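# Wind the cord onto the winder, then set it down

## Task

Coil all of the cord around the winder along its long direction so that it passes through both notches. No loop may stick out from the winder by more than about a finger's width, and no more than roughly a finger's length of loose end may remain beyond the final notch it runs through. Finish by placing the winder on the table and releasing it.

## Robot and tools

Robot: two arms, left_arm and right_arm, each with a two-finger parallel gripper. The fingers point along the gripper's +z axis and close along its y axis. The reported end_effector_position is the point between the pads, about 1 cm short of the fingertips.

Frames: the scene frame has its origin at table-top height, midway between the arms. +x points out over the table, +z points up, and left_arm sits on the +y side. Base positions are left_arm (-0.003, +0.328, -0.016) m and right_arm (+0.001, -0.344, -0.018) m, both nearly level. Every hand pose, target and offset is expressed in that arm's own base frame. Fixed cameras and the table use the scene frame. Rotations are applied about the Hand target's position.

execute_actions(actions, cameras): actions is a list of actions. Each action is a table of up to 15 rows, one row per 1/30 s step. If a table has fewer rows, its last row is held until 15 steps are done. Each row holds 14 numbers in [-1, 1] covering both arms, even when one arm stays still. The order is left_arm dx, dy, dz, rx, ry, rz, opening, followed by the same seven for right_arm. dx to rz are an offset from that arm's Hand target as it stood when the action began, not from the previous row. Sending the same offset again therefore moves the arm further. Scale: 1.0 equals 0.6 m for position or 180 degrees for rotation. rx, ry, rz together form a single rotation vector. Opening is absolute: +1 is fully open (0.094 m) and -1 is closed. Sending zeros for all six pose numbers re-requests the current Hand target, which also ends a push. An empty actions list returns camera images and the scene number.

move(target, speed, blend, opening_speed, grip_force, blocking, cameras): drives straight-line paths. target is either one 14-number row laid out as above, or a list of up to 15 such rows. Every row is an offset from the same starting Hand targets, not chained from one row to the next. speed is the top path speed in m/s, from 0.002 to 2.9, default 0.25; rotation is capped at twice that value in rad/s. It can be one number or one per target. blend is a corner-rounding radius in m for lists, default 0, which means stop at each point. opening_speed sets how fast the commanded opening changes, per second on the -1..+1 scale, at least 0.2; use it to close gently. grip_force is the pad force limit in N, 10 to 50 (50 is full), given as one value or one per arm; it persists until changed, and lower values close slowly. blocking=false returns after about 0.5 s while the motion keeps running. Moves have a 10 s cap and do not avoid obstacles or the other arm. Faster moves stray more from the path and hit harder. Route around an arm's own base rather than close past it. The result adds a "move:" line giving the ending (done, off_target, moving, held, fault) and any limits (paced = pose clipped, held = steps withheld). done means the arm is at rest within 10 mm and 2 degrees of its target; it says nothing about contact.

wait(seconds 0-10) lets time run while each arm holds its last command. stop() brakes a running move. zoom_image(camera, region [x0,y0,x1,y1] in pixels, at most 504x504) enlarges part of the latest image from cam_high, cam_low, cam_left_wrist or cam_right_wrist (each 896x504). read_manual gives licence texts only. finished_scene(scene) ends the scene permanently; call it only once the cord is wound and the winder rests on the table with both grippers released.

Result lines: end_effector_position (m) and quat_wxyz in base frame; Hand target, which is the reference for the next offsets; grip_measured on the opening scale (reads slightly wide when empty, and somewhat below the part's width when squeezing); grip_effort_nm, the gripper motor effort, where negative means closing; joint positions, velocities and torques; and Tool commands. Any value you leave out keeps its last command. Writing 0 for an opening is a real command (half open), so resend the current opening to keep a gripper as it is.

Practical notes: the commanded orientation is clipped to within 40 degrees of the measured one. Friction and weight can leave the gripper short, low or tilted, especially far out. Check each result and send the remaining distance as a new offset. To release, command an opening clearly above grip_measured.

Avoid: dropping the winder or cord, or letting either leave the table; releasing parts while they are moving; fast impacts on the table, on the fixtures (the bar under the bases, the plate behind it and the low rail, up to about 3 cm high) or between the arms. Grippers, housings and wrist cameras can collide with each other, and closing one gripper on the other's fingers counts as a press between arms. Keep strain off the wrist camera cables. Do not hold loads or outstretched poses for long: motors warn at 75 °C, fold the arm at 90 °C and give way at 100 °C. Objects may occasionally get nudged by outside pushes.

Each tool is called after "Call:" as name(argument=value, ...) on one line, values as JSON.

## Session

I'll start by looking at the scene.

Call:
execute_actions(actions=[], cameras=["all"])

Scene clock: 0.00 s.
left_arm: end_effector_position=(+0.3870, +0.0559, +0.1015) grip_measured=+1.000 grip_effort_nm=n/a end_effector_quat_wxyz=(+0.583, -0.124, +0.795, +0.108) | right_arm: end_effector_position=(+0.4070, +0.0009, +0.0889) grip_measured=+1.000 grip_effort_nm=n/a end_effector_quat_wxyz=(+0.570, +0.022, +0.821, -0.015)
Joint positions: left_arm=[0.003 1.524 0.361 0.845 -0.319 -0.074 0.094] | right_arm=[0.039 1.584 0.418 0.808 0.087 0.033 0.094]
Joint velocities: within noise
Joint torques (N m): no reading
Heat: left arm: 33 °C; right arm: 26 °C.
Hand target: left_arm +0.3893, +0.0551, +0.1070; +0.590, -0.124, +0.791, +0.106 | right_arm +0.4111, -0.0003, +0.0983; +0.581, +0.024, +0.813, -0.016
Tool commands: left_gripper/opening=+1.0 right_gripper/opening=+1.0

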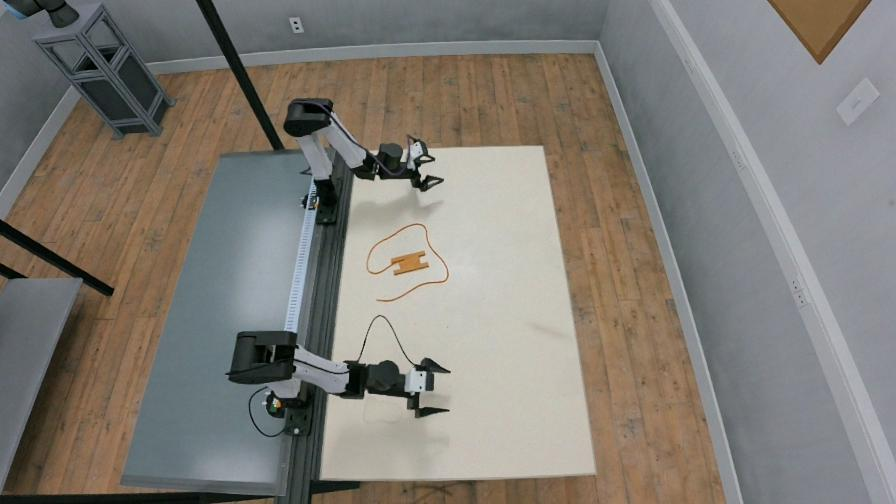

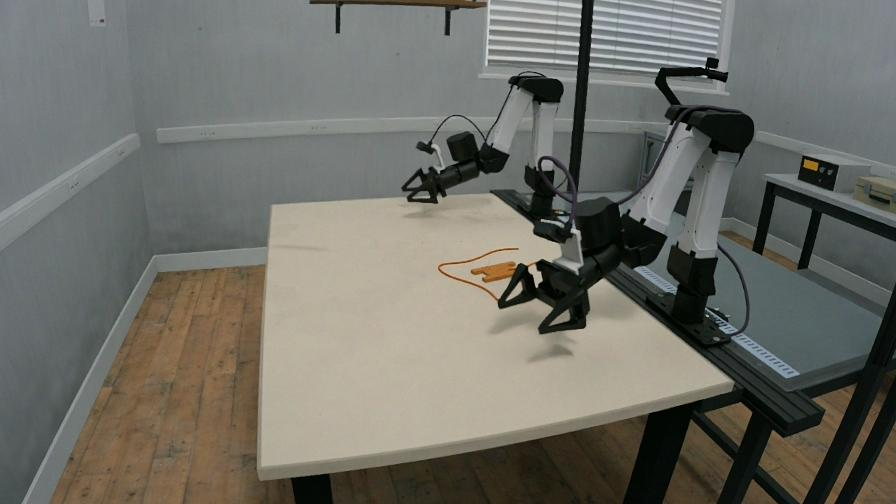

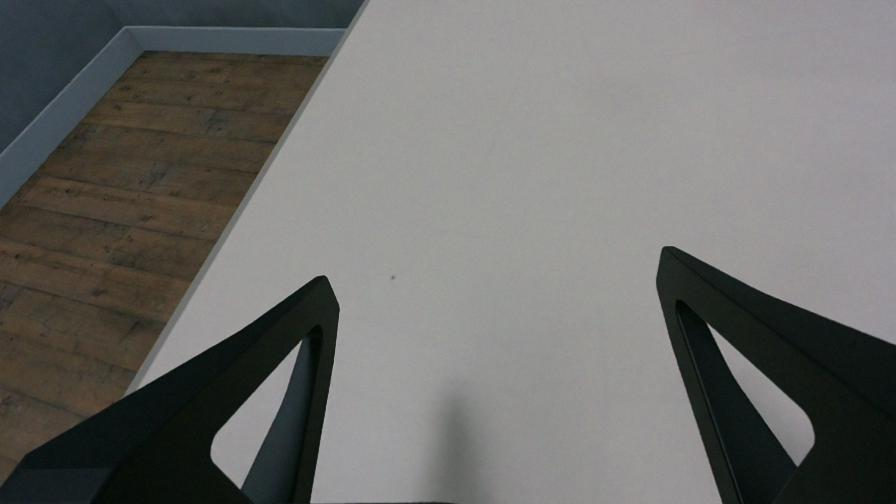

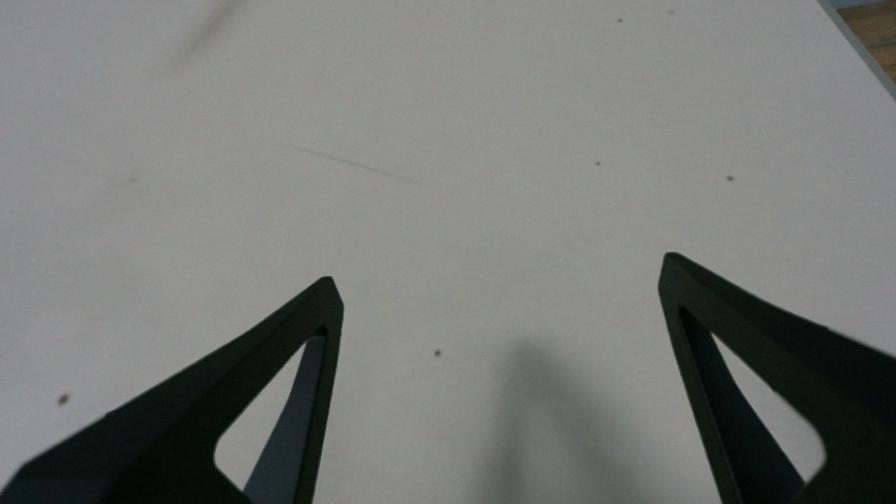

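Call:
zoom_image(camera="cam_high", region=[350, 210, 470, 310])

Call:
zoom_image(camera="cam_low", region=[420, 230, 560, 320])

Scaled by 4.200 from the camera's 896x504 image, which has a finer 1280x720 frame.

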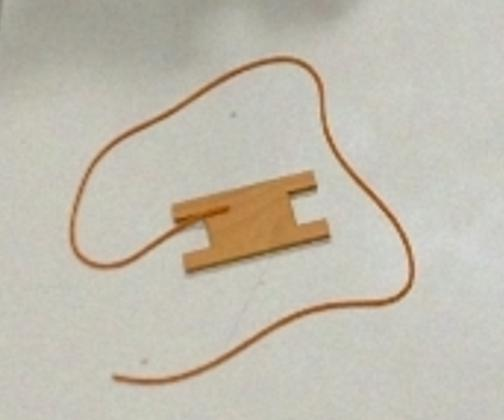

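Scaled by 3.600 from the camera's 896x504 image, which has a finer 1280x720 frame.

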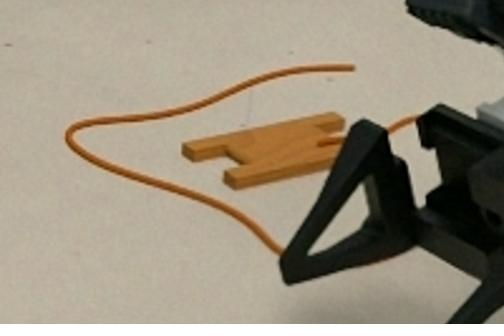

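Call:
move(target=[-0.0802, -0.5237, 0.0428, -0.1216, 0.3908, -0.0173, 1.0, 0, 0, 0, 0, 0, 0, 1.0], speed=0.25, cameras=["cam_left_wrist", "cam_low", "cam_high"])

Scene clock: 27.97 s.
left_arm: end_effector_position=(+0.3399, -0.2531, +0.1332) grip_measured=+1.000 grip_effort_nm=0.04 end_effector_quat_wxyz=(+0.002, -0.123, +0.992, +0.003) | right_arm: end_effector_position=(+0.4070, +0.0009, +0.0889) grip_measured=+1.000 grip_effort_nm=0.00 end_effector_quat_wxyz=(+0.570, +0.022, +0.821, -0.015)
Joint positions: left_arm=[-0.643 2.213 2.198 -1.557 -0.007 -0.89 0.094] | right_arm=[0.039 1.584 0.418 0.808 0.087 0.033 0.094]
Joint torques (N m): left_arm=[-0.2 -10.76 7.84 0.34 0.21 -0.14] | right_arm=[-0.58 -6.5 8.09 1.72 -0.06 0.13]
Heat: left arm: 35 °C; right arm: 29 °C.
Hand target: left_arm +0.3412, -0.2590, +0.1326; -0.001, -0.123, +0.992, +0.000 | right_arm +0.4111, -0.0003, +0.0983; +0.581, +0.024, +0.813, -0.016
Off the commanded pose: left_arm 0.006 m, 0 deg | right_arm 0.010 m, 2 deg.
joint sent to its limit (left arm) — joint 4 (wrist pitch), lower limit. The joint targets still meet the commanded pose.
move: done
camera_calibration:
cam_left_wrist: T_world_to_cam=[[0.0940757, -0.99295, -0.072115, -0.260658], [-0.762232, -0.118435, 0.636377, 0.156886], [-0.640432, -0.00489933, -0.767999, 0.44147], [0, 0, 0, 1]] pos_world=[0.426836, -0.238077, 0.220413]
Images, in order (width x height): cam_high 896x504, cam_low 896x504, cam_left_wrist 896x504.

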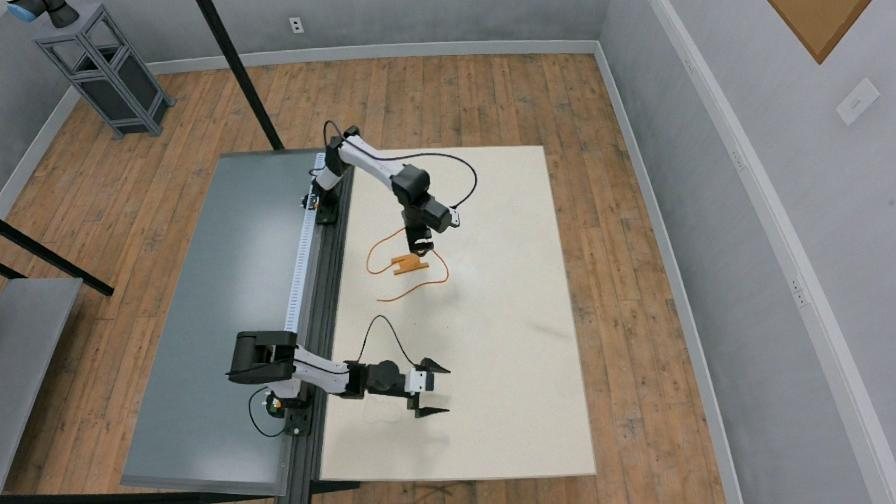

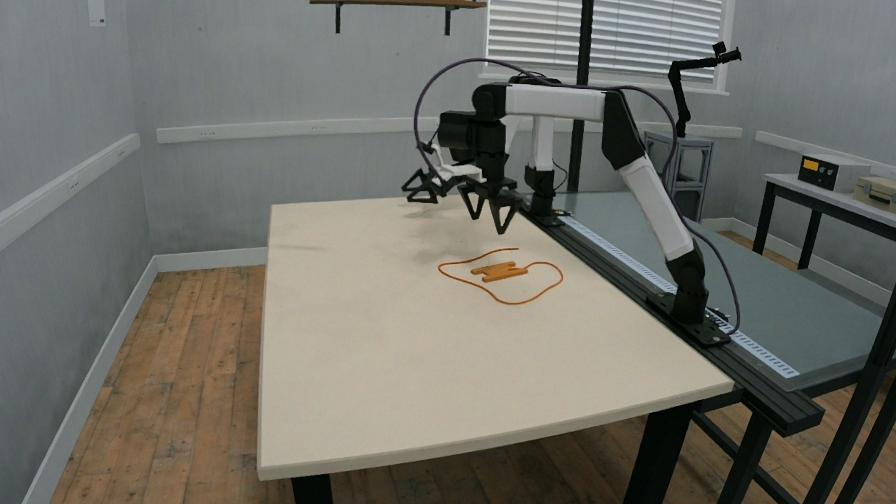

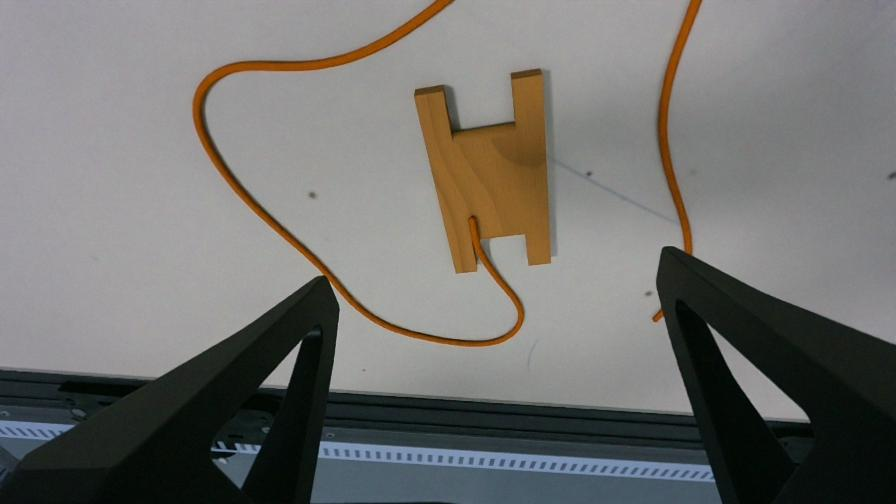

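Call:
zoom_image(camera="cam_left_wrist", region=[380, 50, 600, 300])

Scaled by 2.016 from the camera's 896x504 image, which has a finer 1280x720 frame.

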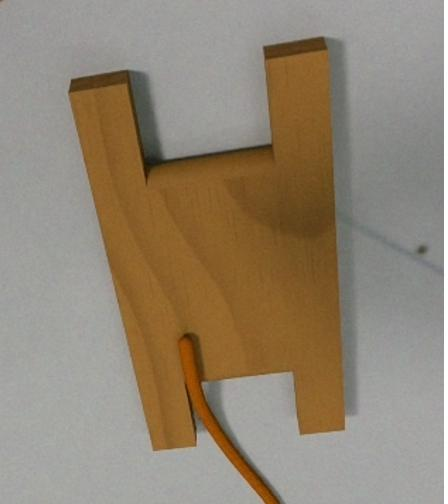

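Call:
move(target=[0.0058, 0.0125, -0.121, 0.0059, -0.0022, 0.0078, 0.7, 0, 0, 0, 0, 0, 0, 1.0], speed=0.2, cameras=["cam_left_wrist"])

Scene clock: 33.83 s.
left_arm: end_effector_position=(+0.3435, -0.2540, +0.0615) grip_measured=+0.702 grip_effort_nm=-0.04 end_effector_quat_wxyz=(-0.001, -0.131, +0.991, +0.007) | right_arm: end_effector_position=(+0.4070, +0.0009, +0.0889) grip_measured=+1.000 grip_effort_nm=0.00 end_effector_quat_wxyz=(+0.570, +0.022, +0.821, -0.015)
Joint positions: left_arm=[-0.64 2.213 1.912 -1.28 -0.009 -0.903 0.08] | right_arm=[0.039 1.584 0.418 0.808 0.087 0.033 0.094]
Joint torques (N m): left_arm=[0.54 -13.6 4.19 0.49 0.02 -0.15] | right_arm=[-0.58 -6.49 8.08 1.72 -0.06 0.13]
Heat: left arm: 37 °C; right arm: 29 °C.
Hand target: left_arm +0.3446, -0.2516, +0.0599; +0.004, -0.136, +0.991, +0.009 | right_arm +0.4111, -0.0003, +0.0983; +0.581, +0.024, +0.813, -0.016
Off the commanded pose: left_arm 0.003 m, 1 deg | right_arm 0.010 m, 2 deg.
move: done
camera_calibration:
cam_left_wrist: T_world_to_cam=[[0.109439, -0.990761, -0.0801006, -0.271351], [-0.755913, -0.135284, 0.640542, 0.198499], [-0.64546, -0.00955094, -0.763734, 0.389005], [0, 0, 0, 1]] pos_world=[0.430831, -0.238274, 0.148214]
Images, in order (width x height): cam_left_wrist 896x504.

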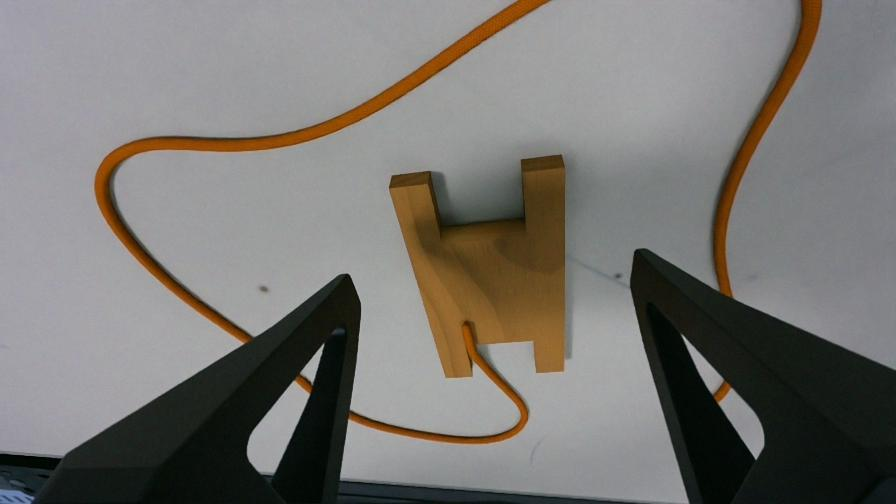

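Call:
zoom_image(camera="cam_left_wrist", region=[360, 140, 600, 400])

Scaled by 1.938 from the camera's 896x504 image, which has a finer 1280x720 frame.

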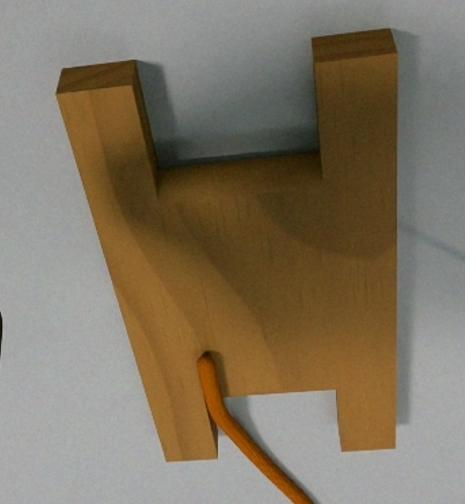

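Call:
move(target=[0.0003, 0.0112, -0.0432, 0, 0, 0, 0.5, 0, 0, 0, 0, 0, 0, 1.0], speed=0.1, cameras=["cam_left_wrist"])

Scene clock: 37.23 s.
left_arm: end_effector_position=(+0.3436, -0.2469, +0.0342) grip_measured=+0.502 grip_effort_nm=-0.04 end_effector_quat_wxyz=(-0.002, -0.138, +0.990, +0.008) | right_arm: end_effector_position=(+0.4070, +0.0009, +0.0889) grip_measured=+1.000 grip_effort_nm=0.00 end_effector_quat_wxyz=(+0.570, +0.022, +0.821, -0.015)
Joint positions: left_arm=[-0.627 2.213 1.803 -1.175 -0.009 -0.903 0.071] | right_arm=[0.039 1.584 0.418 0.808 0.087 0.033 0.094]
Joint torques (N m): left_arm=[0.55 -13.82 4.27 0.49 0 0] | right_arm=[-0.58 -6.5 8.09 1.72 -0.06 0.13]
Heat: left arm: 39 °C; right arm: 29 °C.
Hand target: left_arm +0.3448, -0.2447, +0.0340; +0.004, -0.136, +0.991, +0.009 | right_arm +0.4111, -0.0003, +0.0983; +0.581, +0.024, +0.813, -0.016
Off the commanded pose: left_arm 0.002 m, 1 deg | right_arm 0.010 m, 2 deg.
move: done
camera_calibration:
cam_left_wrist: T_world_to_cam=[[0.122393, -0.989003, -0.0830241, -0.270358], [-0.752225, -0.14701, 0.642297, 0.21272], [-0.64744, -0.0161599, -0.761945, 0.367336], [0, 0, 0, 1]] pos_world=[0.430931, -0.230176, 0.120814]
Images, in order (width x height): cam_left_wrist 896x504.

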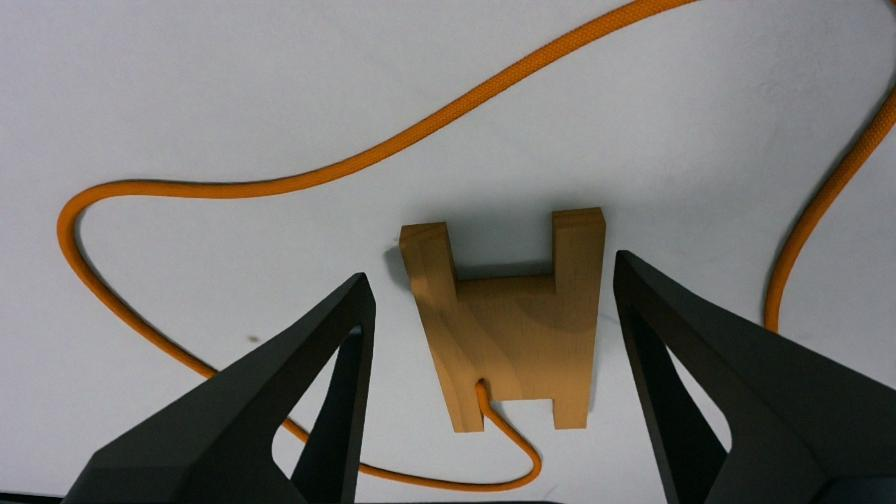

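Call:
move(target=[0.0048, 0.0013, -0.0175, 0, 0, 0, 0.5, 0, 0, 0, 0, 0, 0, 1.0], speed=0.04, cameras=["cam_left_wrist"])

Scene clock: 38.73 s.
left_arm: end_effector_position=(+0.3475, -0.2472, +0.0302) grip_measured=+0.502 grip_effort_nm=-0.04 end_effector_quat_wxyz=(+0.004, -0.138, +0.990, +0.003) | right_arm: end_effector_position=(+0.4070, +0.0009, +0.0889) grip_measured=+1.000 grip_effort_nm=0.00 end_effector_quat_wxyz=(+0.570, +0.022, +0.821, -0.015)
Joint positions: left_arm=[-0.622 2.213 1.787 -1.143 -0.009 -0.898 0.071] | right_arm=[0.039 1.584 0.418 0.808 0.087 0.033 0.094]
Joint torques (N m): left_arm=[0.54 -12.22 4.19 0.54 0.01 0.02] | right_arm=[-0.57 -6.5 8.09 1.72 -0.07 0.13]
Heat: left arm: 39 °C; right arm: 29 °C.
Hand target: left_arm +0.3477, -0.2441, +0.0236; +0.004, -0.136, +0.991, +0.009 | right_arm +0.4111, -0.0003, +0.0983; +0.581, +0.024, +0.813, -0.016
Off the commanded pose: left_arm 0.007 m, 1 deg | right_arm 0.010 m, 2 deg.
move: done
camera_calibration:
cam_left_wrist: T_world_to_cam=[[0.123408, -0.989749, -0.0718898, -0.272279], [-0.76069, -0.140872, 0.633645, 0.222877], [-0.637276, -0.0235107, -0.770277, 0.361701], [0, 0, 0, 1]] pos_world=[0.433645, -0.229587, 0.117811]
Images, in order (width x height): cam_left_wrist 896x504.

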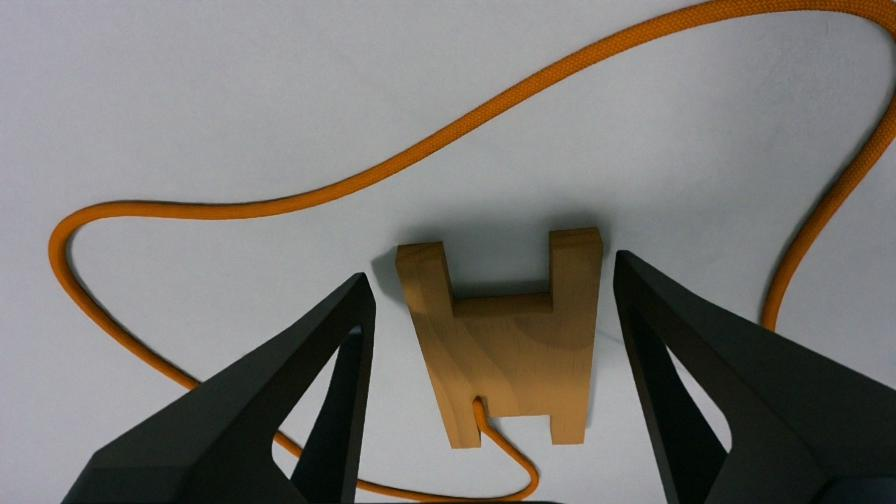

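Call:
move(target=[0, 0, -0.004, 0, 0, 0, 0.5, 0, 0, 0, 0, 0, 0, 1.0], speed=0.04)

Scene clock: 40.00 s.
left_arm: end_effector_position=(+0.3476, -0.2473, +0.0285) grip_measured=+0.502 grip_effort_nm=-0.04 end_effector_quat_wxyz=(+0.004, -0.138, +0.990, +0.002) | right_arm: end_effector_position=(+0.4070, +0.0009, +0.0889) grip_measured=+1.000 grip_effort_nm=0.00 end_effector_quat_wxyz=(+0.570, +0.022, +0.821, -0.015)
Joint positions: left_arm=[-0.622 2.213 1.78 -1.134 -0.009 -0.898 0.071] | right_arm=[0.039 1.584 0.418 0.808 0.087 0.033 0.094]
Joint torques (N m): left_arm=[0.58 -11.99 4.26 0.56 0.02 0.01] | right_arm=[-0.57 -6.5 8.1 1.72 -0.06 0.13]
Heat: left arm: 40 °C; right arm: 29 °C.
Hand target: left_arm +0.3477, -0.2441, +0.0211; +0.004, -0.136, +0.991, +0.009 | right_arm +0.4111, -0.0003, +0.0983; +0.581, +0.024, +0.813, -0.016
Off the commanded pose: left_arm 0.008 m, 1 deg | right_arm 0.010 m, 2 deg.
move: done

Call:
move(target=[0, 0, -0.006, 0, 0, 0, 0.5, 0, 0, 0, 0, 0, 0, 1.0], speed=0.04)

Scene clock: 41.07 s.
left_arm: end_effector_position=(+0.3479, -0.2474, +0.0263) grip_measured=+0.502 grip_effort_nm=-0.04 end_effector_quat_wxyz=(+0.005, -0.138, +0.990, +0.001) | right_arm: end_effector_position=(+0.4070, +0.0009, +0.0889) grip_measured=+1.000 grip_effort_nm=0.00 end_effector_quat_wxyz=(+0.570, +0.022, +0.821, -0.015)
Joint positions: left_arm=[-0.622 2.213 1.771 -1.122 -0.009 -0.898 0.071] | right_arm=[0.039 1.584 0.418 0.808 0.087 0.033 0.094]
Joint torques (N m): left_arm=[0.55 -11.69 4.29 0.53 0.02 0] | right_arm=[-0.58 -6.5 8.09 1.72 -0.06 0.14]
Heat: left arm: 40 °C; right arm: 29 °C.
Hand target: left_arm +0.3477, -0.2441, +0.0175; +0.004, -0.136, +0.991, +0.009 | right_arm +0.4111, -0.0003, +0.0983; +0.581, +0.024, +0.813, -0.016
Off the commanded pose: left_arm 0.009 m, 1 deg | right_arm 0.010 m, 2 deg.
move: done

Call:
move(target=[0, 0, -0.006, 0, 0, 0, 0.5, 0, 0, 0, 0, 0, 0, 1.0], speed=0.04, cameras=["cam_left_wrist"])

Scene clock: 41.97 s.
left_arm: end_effector_position=(+0.3483, -0.2476, +0.0249) grip_measured=+0.502 grip_effort_nm=-0.03 end_effector_quat_wxyz=(+0.007, -0.138, +0.990, +0.000) | right_arm: end_effector_position=(+0.4070, +0.0009, +0.0889) grip_measured=+1.000 grip_effort_nm=0.00 end_effector_quat_wxyz=(+0.570, +0.022, +0.821, -0.015)
Joint positions: left_arm=[-0.622 2.213 1.765 -1.113 -0.01 -0.898 0.071] | right_arm=[0.039 1.584 0.418 0.808 0.087 0.033 0.094]
Joint torques (N m): left_arm=[0.57 -11.34 3.96 0.58 0.02 0] | right_arm=[-0.58 -6.5 8.09 1.72 -0.06 0.13]
Heat: left arm: 40 °C; right arm: 29 °C.
Hand target: left_arm +0.3477, -0.2440, +0.0139; +0.004, -0.136, +0.991, +0.009 | right_arm +0.4111, -0.0003, +0.0983; +0.581, +0.024, +0.813, -0.016
Off the commanded pose: left_arm 0.011 m, 1 deg | right_arm 0.010 m, 2 deg.
move: off_target (left_arm)
camera_calibration:
cam_left_wrist: T_world_to_cam=[[0.123531, -0.990073, -0.0670482, -0.273447], [-0.765136, -0.138055, 0.628894, 0.229315], [-0.631908, -0.0263869, -0.774594, 0.355616], [0, 0, 0, 1]] pos_world=[0.433953, -0.229691, 0.11291]
Images, in order (width x height): cam_left_wrist 896x504.

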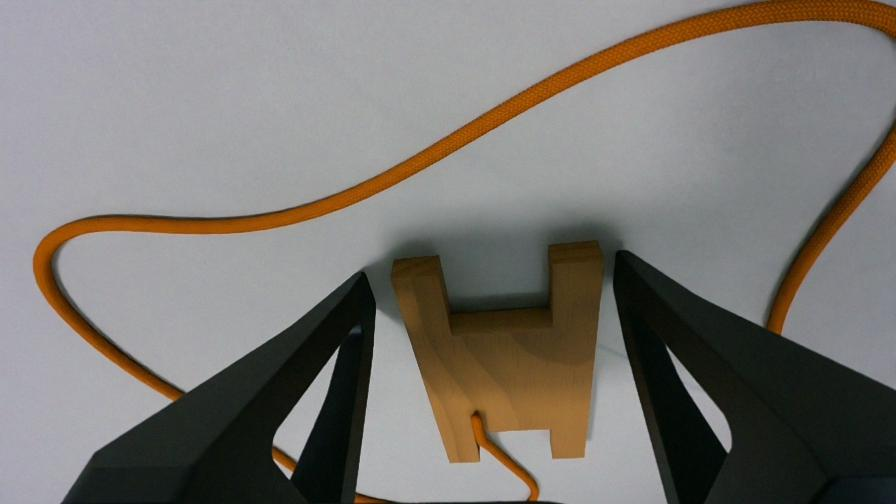

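Call:
move(target=[-0.003, 0, -0.007, 0, 0, 0, 0.45, 0, 0, 0, 0, 0, 0, 1.0], speed=0.04)

Scene clock: 43.63 s.
left_arm: end_effector_position=(+0.3487, -0.2462, +0.0237) grip_measured=+0.452 grip_effort_nm=-0.03 end_effector_quat_wxyz=(+0.009, -0.138, +0.990, +0.003) | right_arm: end_effector_position=(+0.4070, +0.0009, +0.0889) grip_measured=+1.000 grip_effort_nm=0.00 end_effector_quat_wxyz=(+0.570, +0.022, +0.821, -0.015)
Joint positions: left_arm=[-0.622 2.213 1.76 -1.109 -0.017 -0.898 0.068] | right_arm=[0.039 1.584 0.418 0.808 0.087 0.033 0.094]
Joint torques (N m): left_arm=[0.36 -11.52 2.74 0.74 0.13 -0.02] | right_arm=[-0.58 -6.49 8.09 1.72 -0.06 0.13]
Heat: left arm: 41 °C; right arm: 29 °C.
Hand target: left_arm +0.3459, -0.2440, +0.0097; +0.004, -0.136, +0.991, +0.009 | right_arm +0.4111, -0.0003, +0.0983; +0.581, +0.024, +0.813, -0.016
Off the commanded pose: left_arm 0.014 m, 1 deg | right_arm 0.010 m, 2 deg.
move: off_target (left_arm)

Call:
move(target=[0.003, 0, 0.008, 0, 0, 0, 0.08, 0, 0, 0, 0, 0, 0, 1.0], speed=0.04, grip_force=30, cameras=["cam_left_wrist"])

Scene clock: 44.87 s.
left_arm: end_effector_position=(+0.3474, -0.2446, +0.0237) grip_measured=+0.191 grip_effort_nm=-0.58 end_effector_quat_wxyz=(+0.007, -0.138, +0.990, +0.007) | right_arm: end_effector_position=(+0.4070, +0.0009, +0.0889) grip_measured=+1.000 grip_effort_nm=0.00 end_effector_quat_wxyz=(+0.570, +0.022, +0.821, -0.015)
Joint positions: left_arm=[-0.622 2.213 1.76 -1.117 -0.021 -0.898 0.056] | right_arm=[0.039 1.584 0.418 0.808 0.087 0.033 0.094]
Joint torques (N m): left_arm=[0.57 -11.34 4.45 0.61 0.14 0] | right_arm=[-0.57 -6.49 8.09 1.72 -0.06 0.13]
Heat: left arm: 41 °C; right arm: 29 °C.
Hand target: left_arm +0.3477, -0.2440, +0.0145; +0.004, -0.136, +0.991, +0.009 | right_arm +0.4111, -0.0003, +0.0983; +0.581, +0.024, +0.813, -0.016
Off the commanded pose: left_arm 0.009 m, 1 deg | right_arm 0.010 m, 2 deg.
grip_force (N): 30, 30
move: done
camera_calibration:
cam_left_wrist: T_world_to_cam=[[0.123554, -0.988998, -0.081341, -0.26987], [-0.764479, -0.147126, 0.627635, 0.227281], [-0.632698, -0.0153636, -0.774246, 0.357132], [0, 0, 0, 1]] pos_world=[0.433052, -0.227976, 0.111907]
Images, in order (width x height): cam_left_wrist 896x504.

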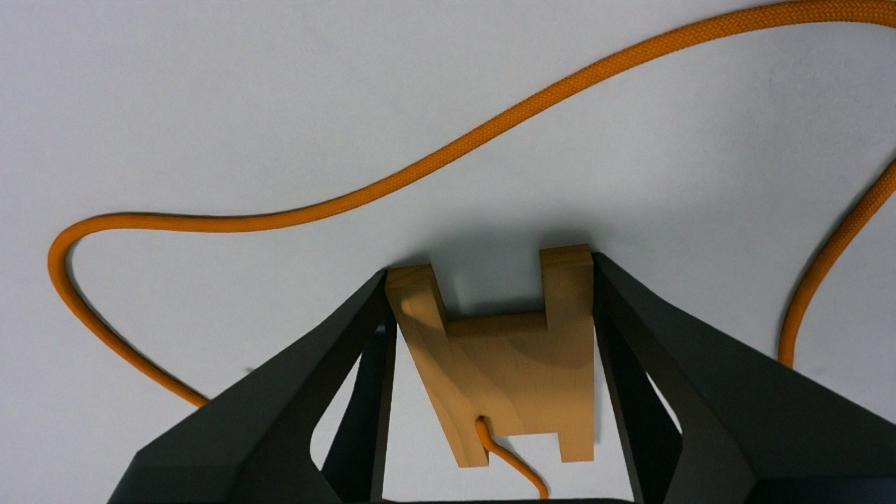

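Call:
move(target=[0, 0, 0.13, 0, 0, 0, 0.08, 0, 0, 0, 0, 0, 0, 1.0], speed=0.12, cameras=["cam_left_wrist", "cam_low"])

Scene clock: 47.70 s.
left_arm: end_effector_position=(+0.3423, -0.2409, +0.0773) grip_measured=+0.190 grip_effort_nm=-0.62 end_effector_quat_wxyz=(-0.010, -0.137, +0.990, +0.024) | right_arm: end_effector_position=(+0.4070, +0.0009, +0.0889) grip_measured=+1.000 grip_effort_nm=0.00 end_effector_quat_wxyz=(+0.570, +0.022, +0.821, -0.015)
Joint positions: left_arm=[-0.622 2.213 1.974 -1.379 -0.021 -0.898 0.056] | right_arm=[0.039 1.584 0.418 0.808 0.087 0.033 0.094]
Joint torques (N m): left_arm=[0.55 -14.89 7.99 0.23 0.14 -0.01] | right_arm=[-0.57 -6.5 8.09 1.72 -0.06 0.13]
Heat: left arm: 42 °C; right arm: 29 °C.
Hand target: left_arm +0.3477, -0.2441, +0.0925; +0.004, -0.136, +0.991, +0.009 | right_arm +0.4111, -0.0003, +0.0983; +0.581, +0.024, +0.813, -0.016
Off the commanded pose: left_arm 0.016 m, 2 deg | right_arm 0.010 m, 2 deg.
grip_force (N): 30, 30
move: off_target (left_arm)
camera_calibration:
cam_left_wrist: T_world_to_cam=[[0.119731, -0.986268, -0.113749, -0.256787], [-0.739477, -0.165042, 0.652636, 0.175465], [-0.662448, 0.00597382, -0.749084, 0.408955], [0, 0, 0, 1]] pos_world=[0.431409, -0.226745, 0.162617]
Images, in order (width x height): cam_low 896x504, cam_left_wrist 896x504.

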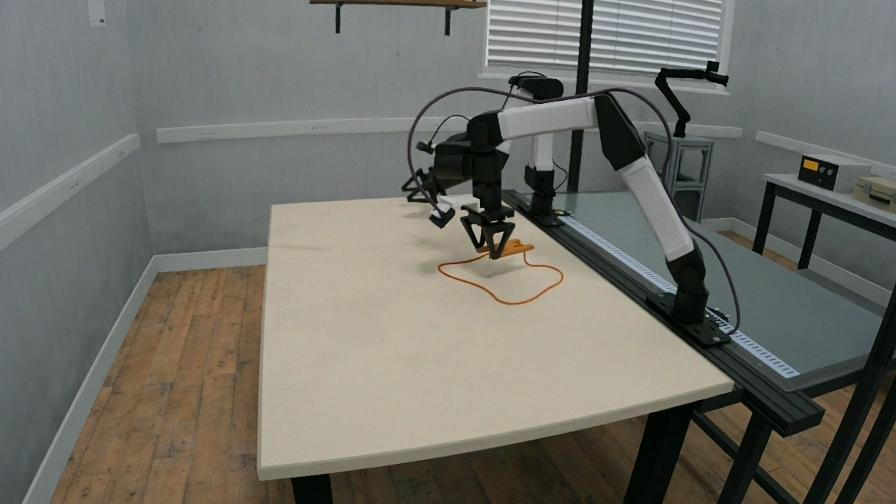

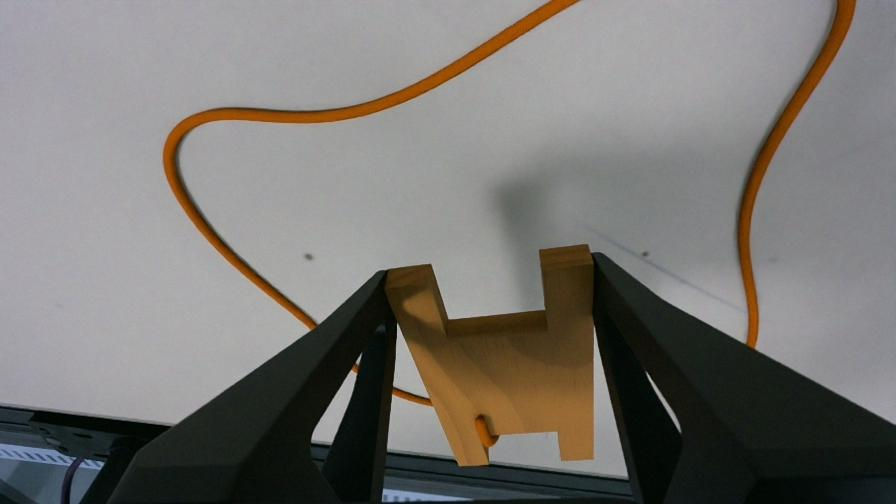

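Call:
zoom_image(camera="cam_low", region=[430, 190, 570, 310])

Scaled by 3.600 from the camera's 896x504 image, which has a finer 1280x720 frame.

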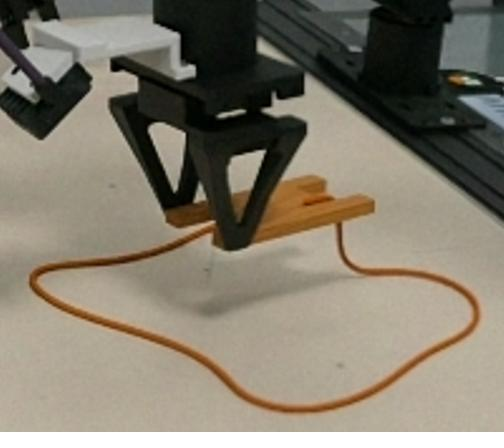

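Call:
move(target=[-0.036, -0.1502, 0.442, 0.0730, -0.4960, -0.0764, 0.08, 0, 0, 0, 0, 0, 0, 1.0], speed=0.25, cameras=["cam_left_wrist", "cam_low", "cam_high"])

Scene clock: 52.70 s.
left_arm: end_effector_position=(+0.3299, -0.3389, +0.3483) grip_measured=+0.190 grip_effort_nm=-0.62 end_effector_quat_wxyz=(+0.705, +0.011, +0.709, +0.026) | right_arm: end_effector_position=(+0.4070, +0.0009, +0.0889) grip_measured=+1.000 grip_effort_nm=0.00 end_effector_quat_wxyz=(+0.570, +0.022, +0.821, -0.015)
Joint positions: left_arm=[-1.144 1.691 1.349 0.33 -1.165 0.042 0.056] | right_arm=[0.039 1.584 0.418 0.808 0.087 0.033 0.094]
Joint torques (N m): left_arm=[0.18 -12.46 5.26 2.02 0.3 -0.01] | right_arm=[-0.58 -6.5 8.1 1.72 -0.06 0.13]
Heat: left arm: 44 °C; right arm: 29 °C.
Hand target: left_arm +0.3261, -0.3341, +0.3578; +0.711, +0.006, +0.704, +0.013 | right_arm +0.4111, -0.0003, +0.0983; +0.581, +0.024, +0.813, -0.016
Off the commanded pose: left_arm 0.011 m, 2 deg | right_arm 0.010 m, 2 deg.
grip_force (N): 30, 30
move: off_target (left_arm)
camera_calibration:
cam_left_wrist: T_world_to_cam=[[0.0864387, -0.975016, -0.204629, -0.27468], [-0.645319, 0.101687, -0.757115, 0.523571], [0.759007, 0.197495, -0.620407, 0.155373], [0, 0, 0, 1]] pos_world=[0.243684, -0.351743, 0.43659]
Images, in order (width x height): cam_high 896x504, cam_low 896x504, cam_left_wrist 896x504.

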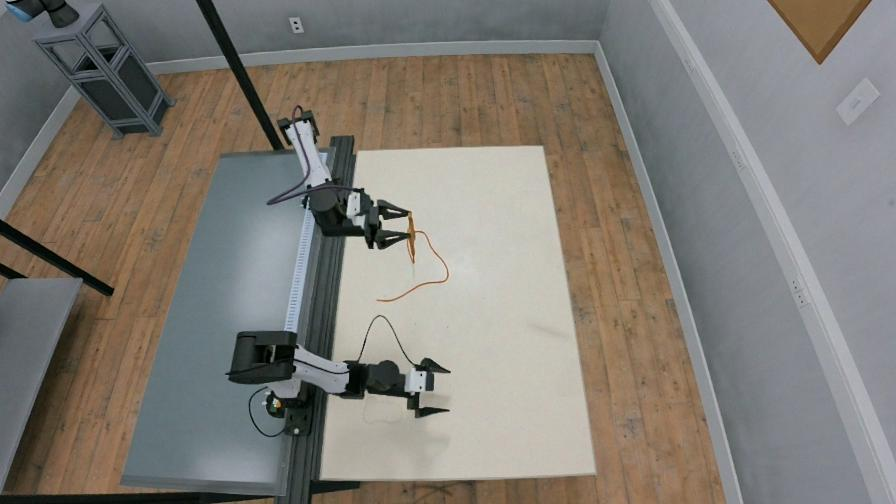

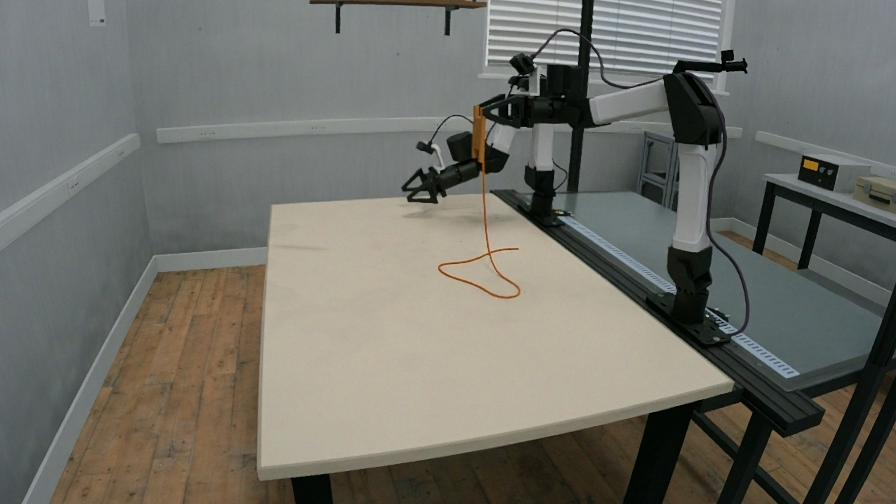

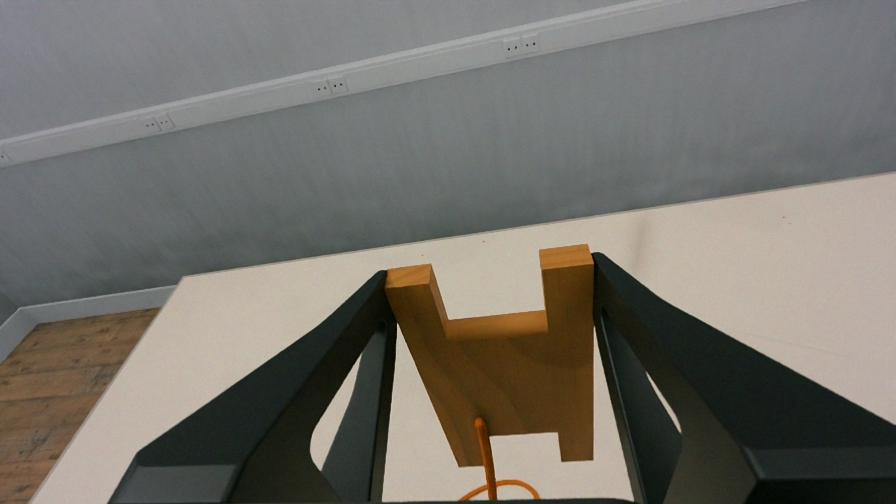

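Call:
zoom_image(camera="cam_low", region=[400, 80, 560, 220])

Call:
zoom_image(camera="cam_high", region=[340, 180, 460, 310])

Scaled by 3.150 from the camera's 896x504 image, which has a finer 1280x720 frame.

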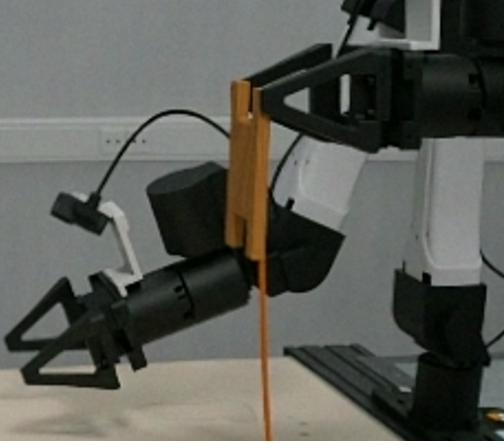

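Scaled by 3.877 from the camera's 896x504 image, which has a finer 1280x720 frame.

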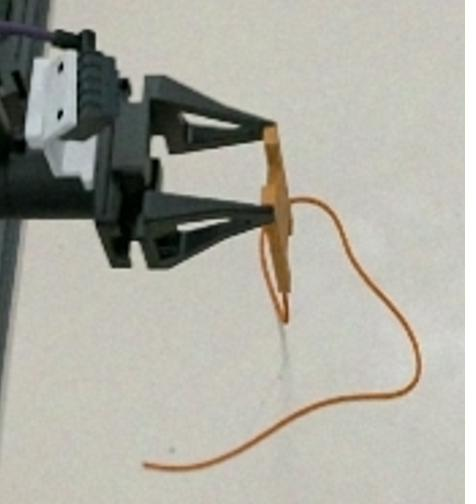

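Call:
move(target=[0, 0, 0, 0, 0, 0, 0.08, -0.1213, 0.3783, 0.3458, 0.1042, -0.0907, 0.5132, -0.32], speed=0.25, cameras=["cam_left_wrist", "cam_right_wrist", "cam_low", "cam_high"])

Scene clock: 60.57 s.
left_arm: end_effector_position=(+0.3299, -0.3389, +0.3485) grip_measured=+0.190 grip_effort_nm=-0.62 end_effector_quat_wxyz=(+0.705, +0.011, +0.708, +0.026) | right_arm: end_effector_position=(+0.3373, +0.2251, +0.3014) grip_measured=-0.318 grip_effort_nm=-0.09 end_effector_quat_wxyz=(+0.498, -0.471, +0.503, +0.526)
Joint positions: left_arm=[-1.144 1.691 1.349 0.331 -1.165 0.043 0.056] | right_arm=[0.151 1.652 0.975 0.992 -1.407 0.371 0.032]
Joint torques (N m): left_arm=[0.21 -12.46 5.26 2.01 0.27 -0.04] | right_arm=[0.02 -6.22 10.54 1.19 -0.04 0.18]
Heat: left arm: 46 °C; right arm: 30 °C.
Hand target: left_arm +0.3261, -0.3341, +0.3578; +0.711, +0.006, +0.704, +0.013 | right_arm +0.3383, +0.2268, +0.3056; +0.501, -0.479, +0.492, +0.527
Off the commanded pose: left_arm 0.011 m, 2 deg | right_arm 0.005 m, 2 deg.
grip_force (N): 30, 30
move: off_target (left_arm)
camera_calibration:
cam_left_wrist: T_world_to_cam=[[0.0866101, -0.975057, -0.20436, -0.274812], [-0.644911, 0.101476, -0.757491, 0.523713], [0.759334, 0.197401, -0.620036, 0.155222], [0, 0, 0, 1]] pos_world=[0.243685, -0.351743, 0.43679]
cam_right_wrist: T_world_to_cam=[[0.979344, 0.0501074, -0.195893, -0.270834], [-0.125845, -0.607255, -0.784477, 0.429351], [-0.158265, 0.792926, -0.588406, 0.174408], [0, 0, 0, 1]] pos_world=[0.346874, 0.136003, 0.386384]

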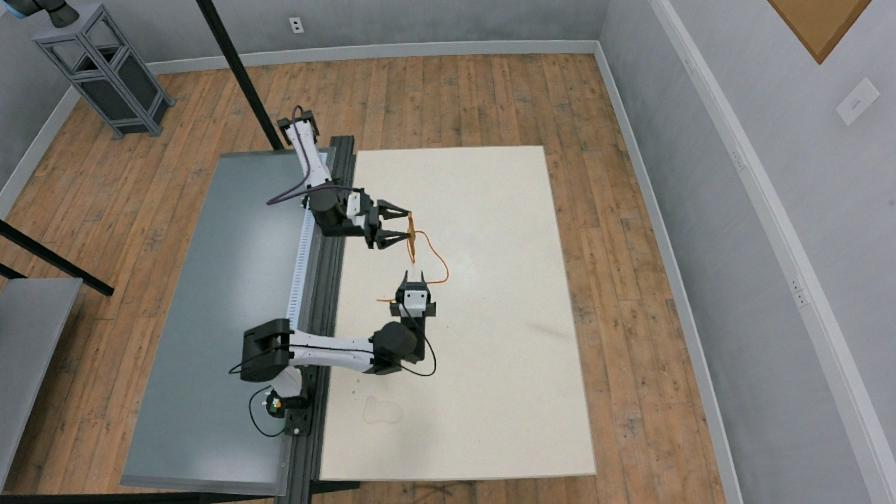

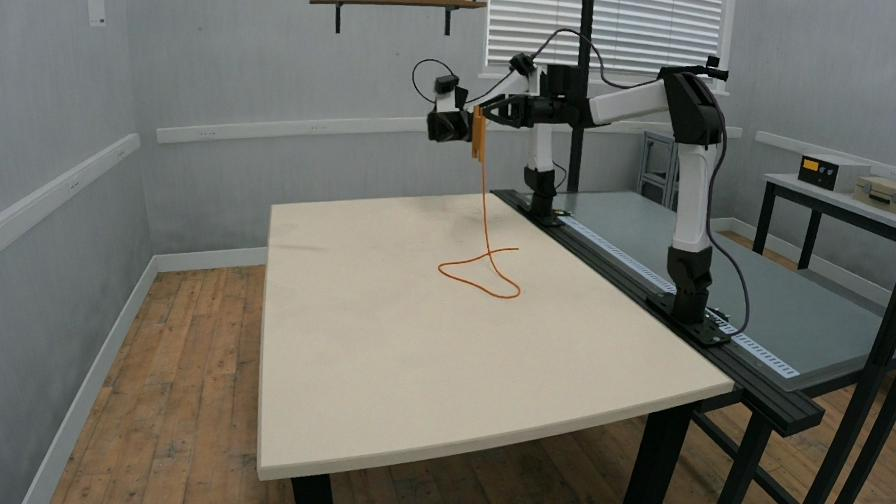

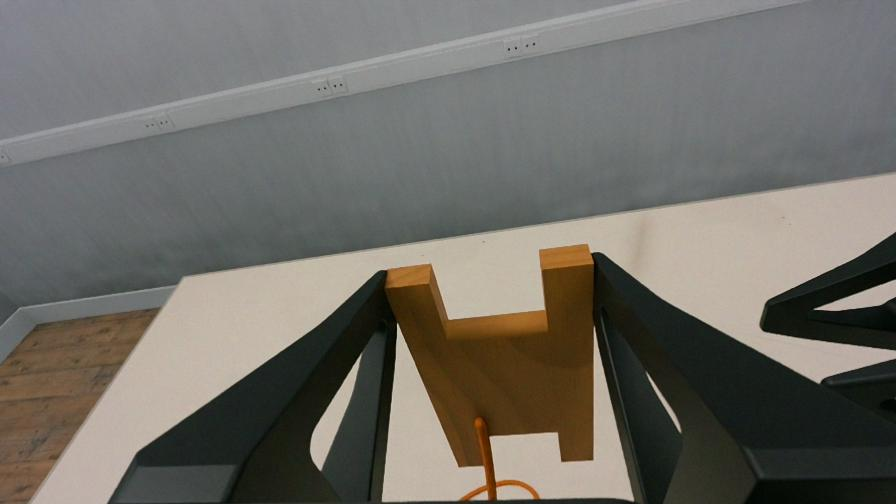

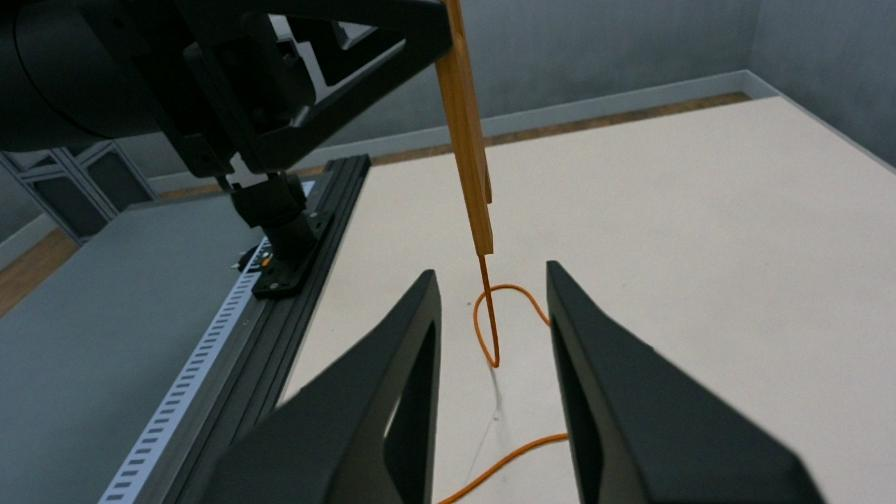

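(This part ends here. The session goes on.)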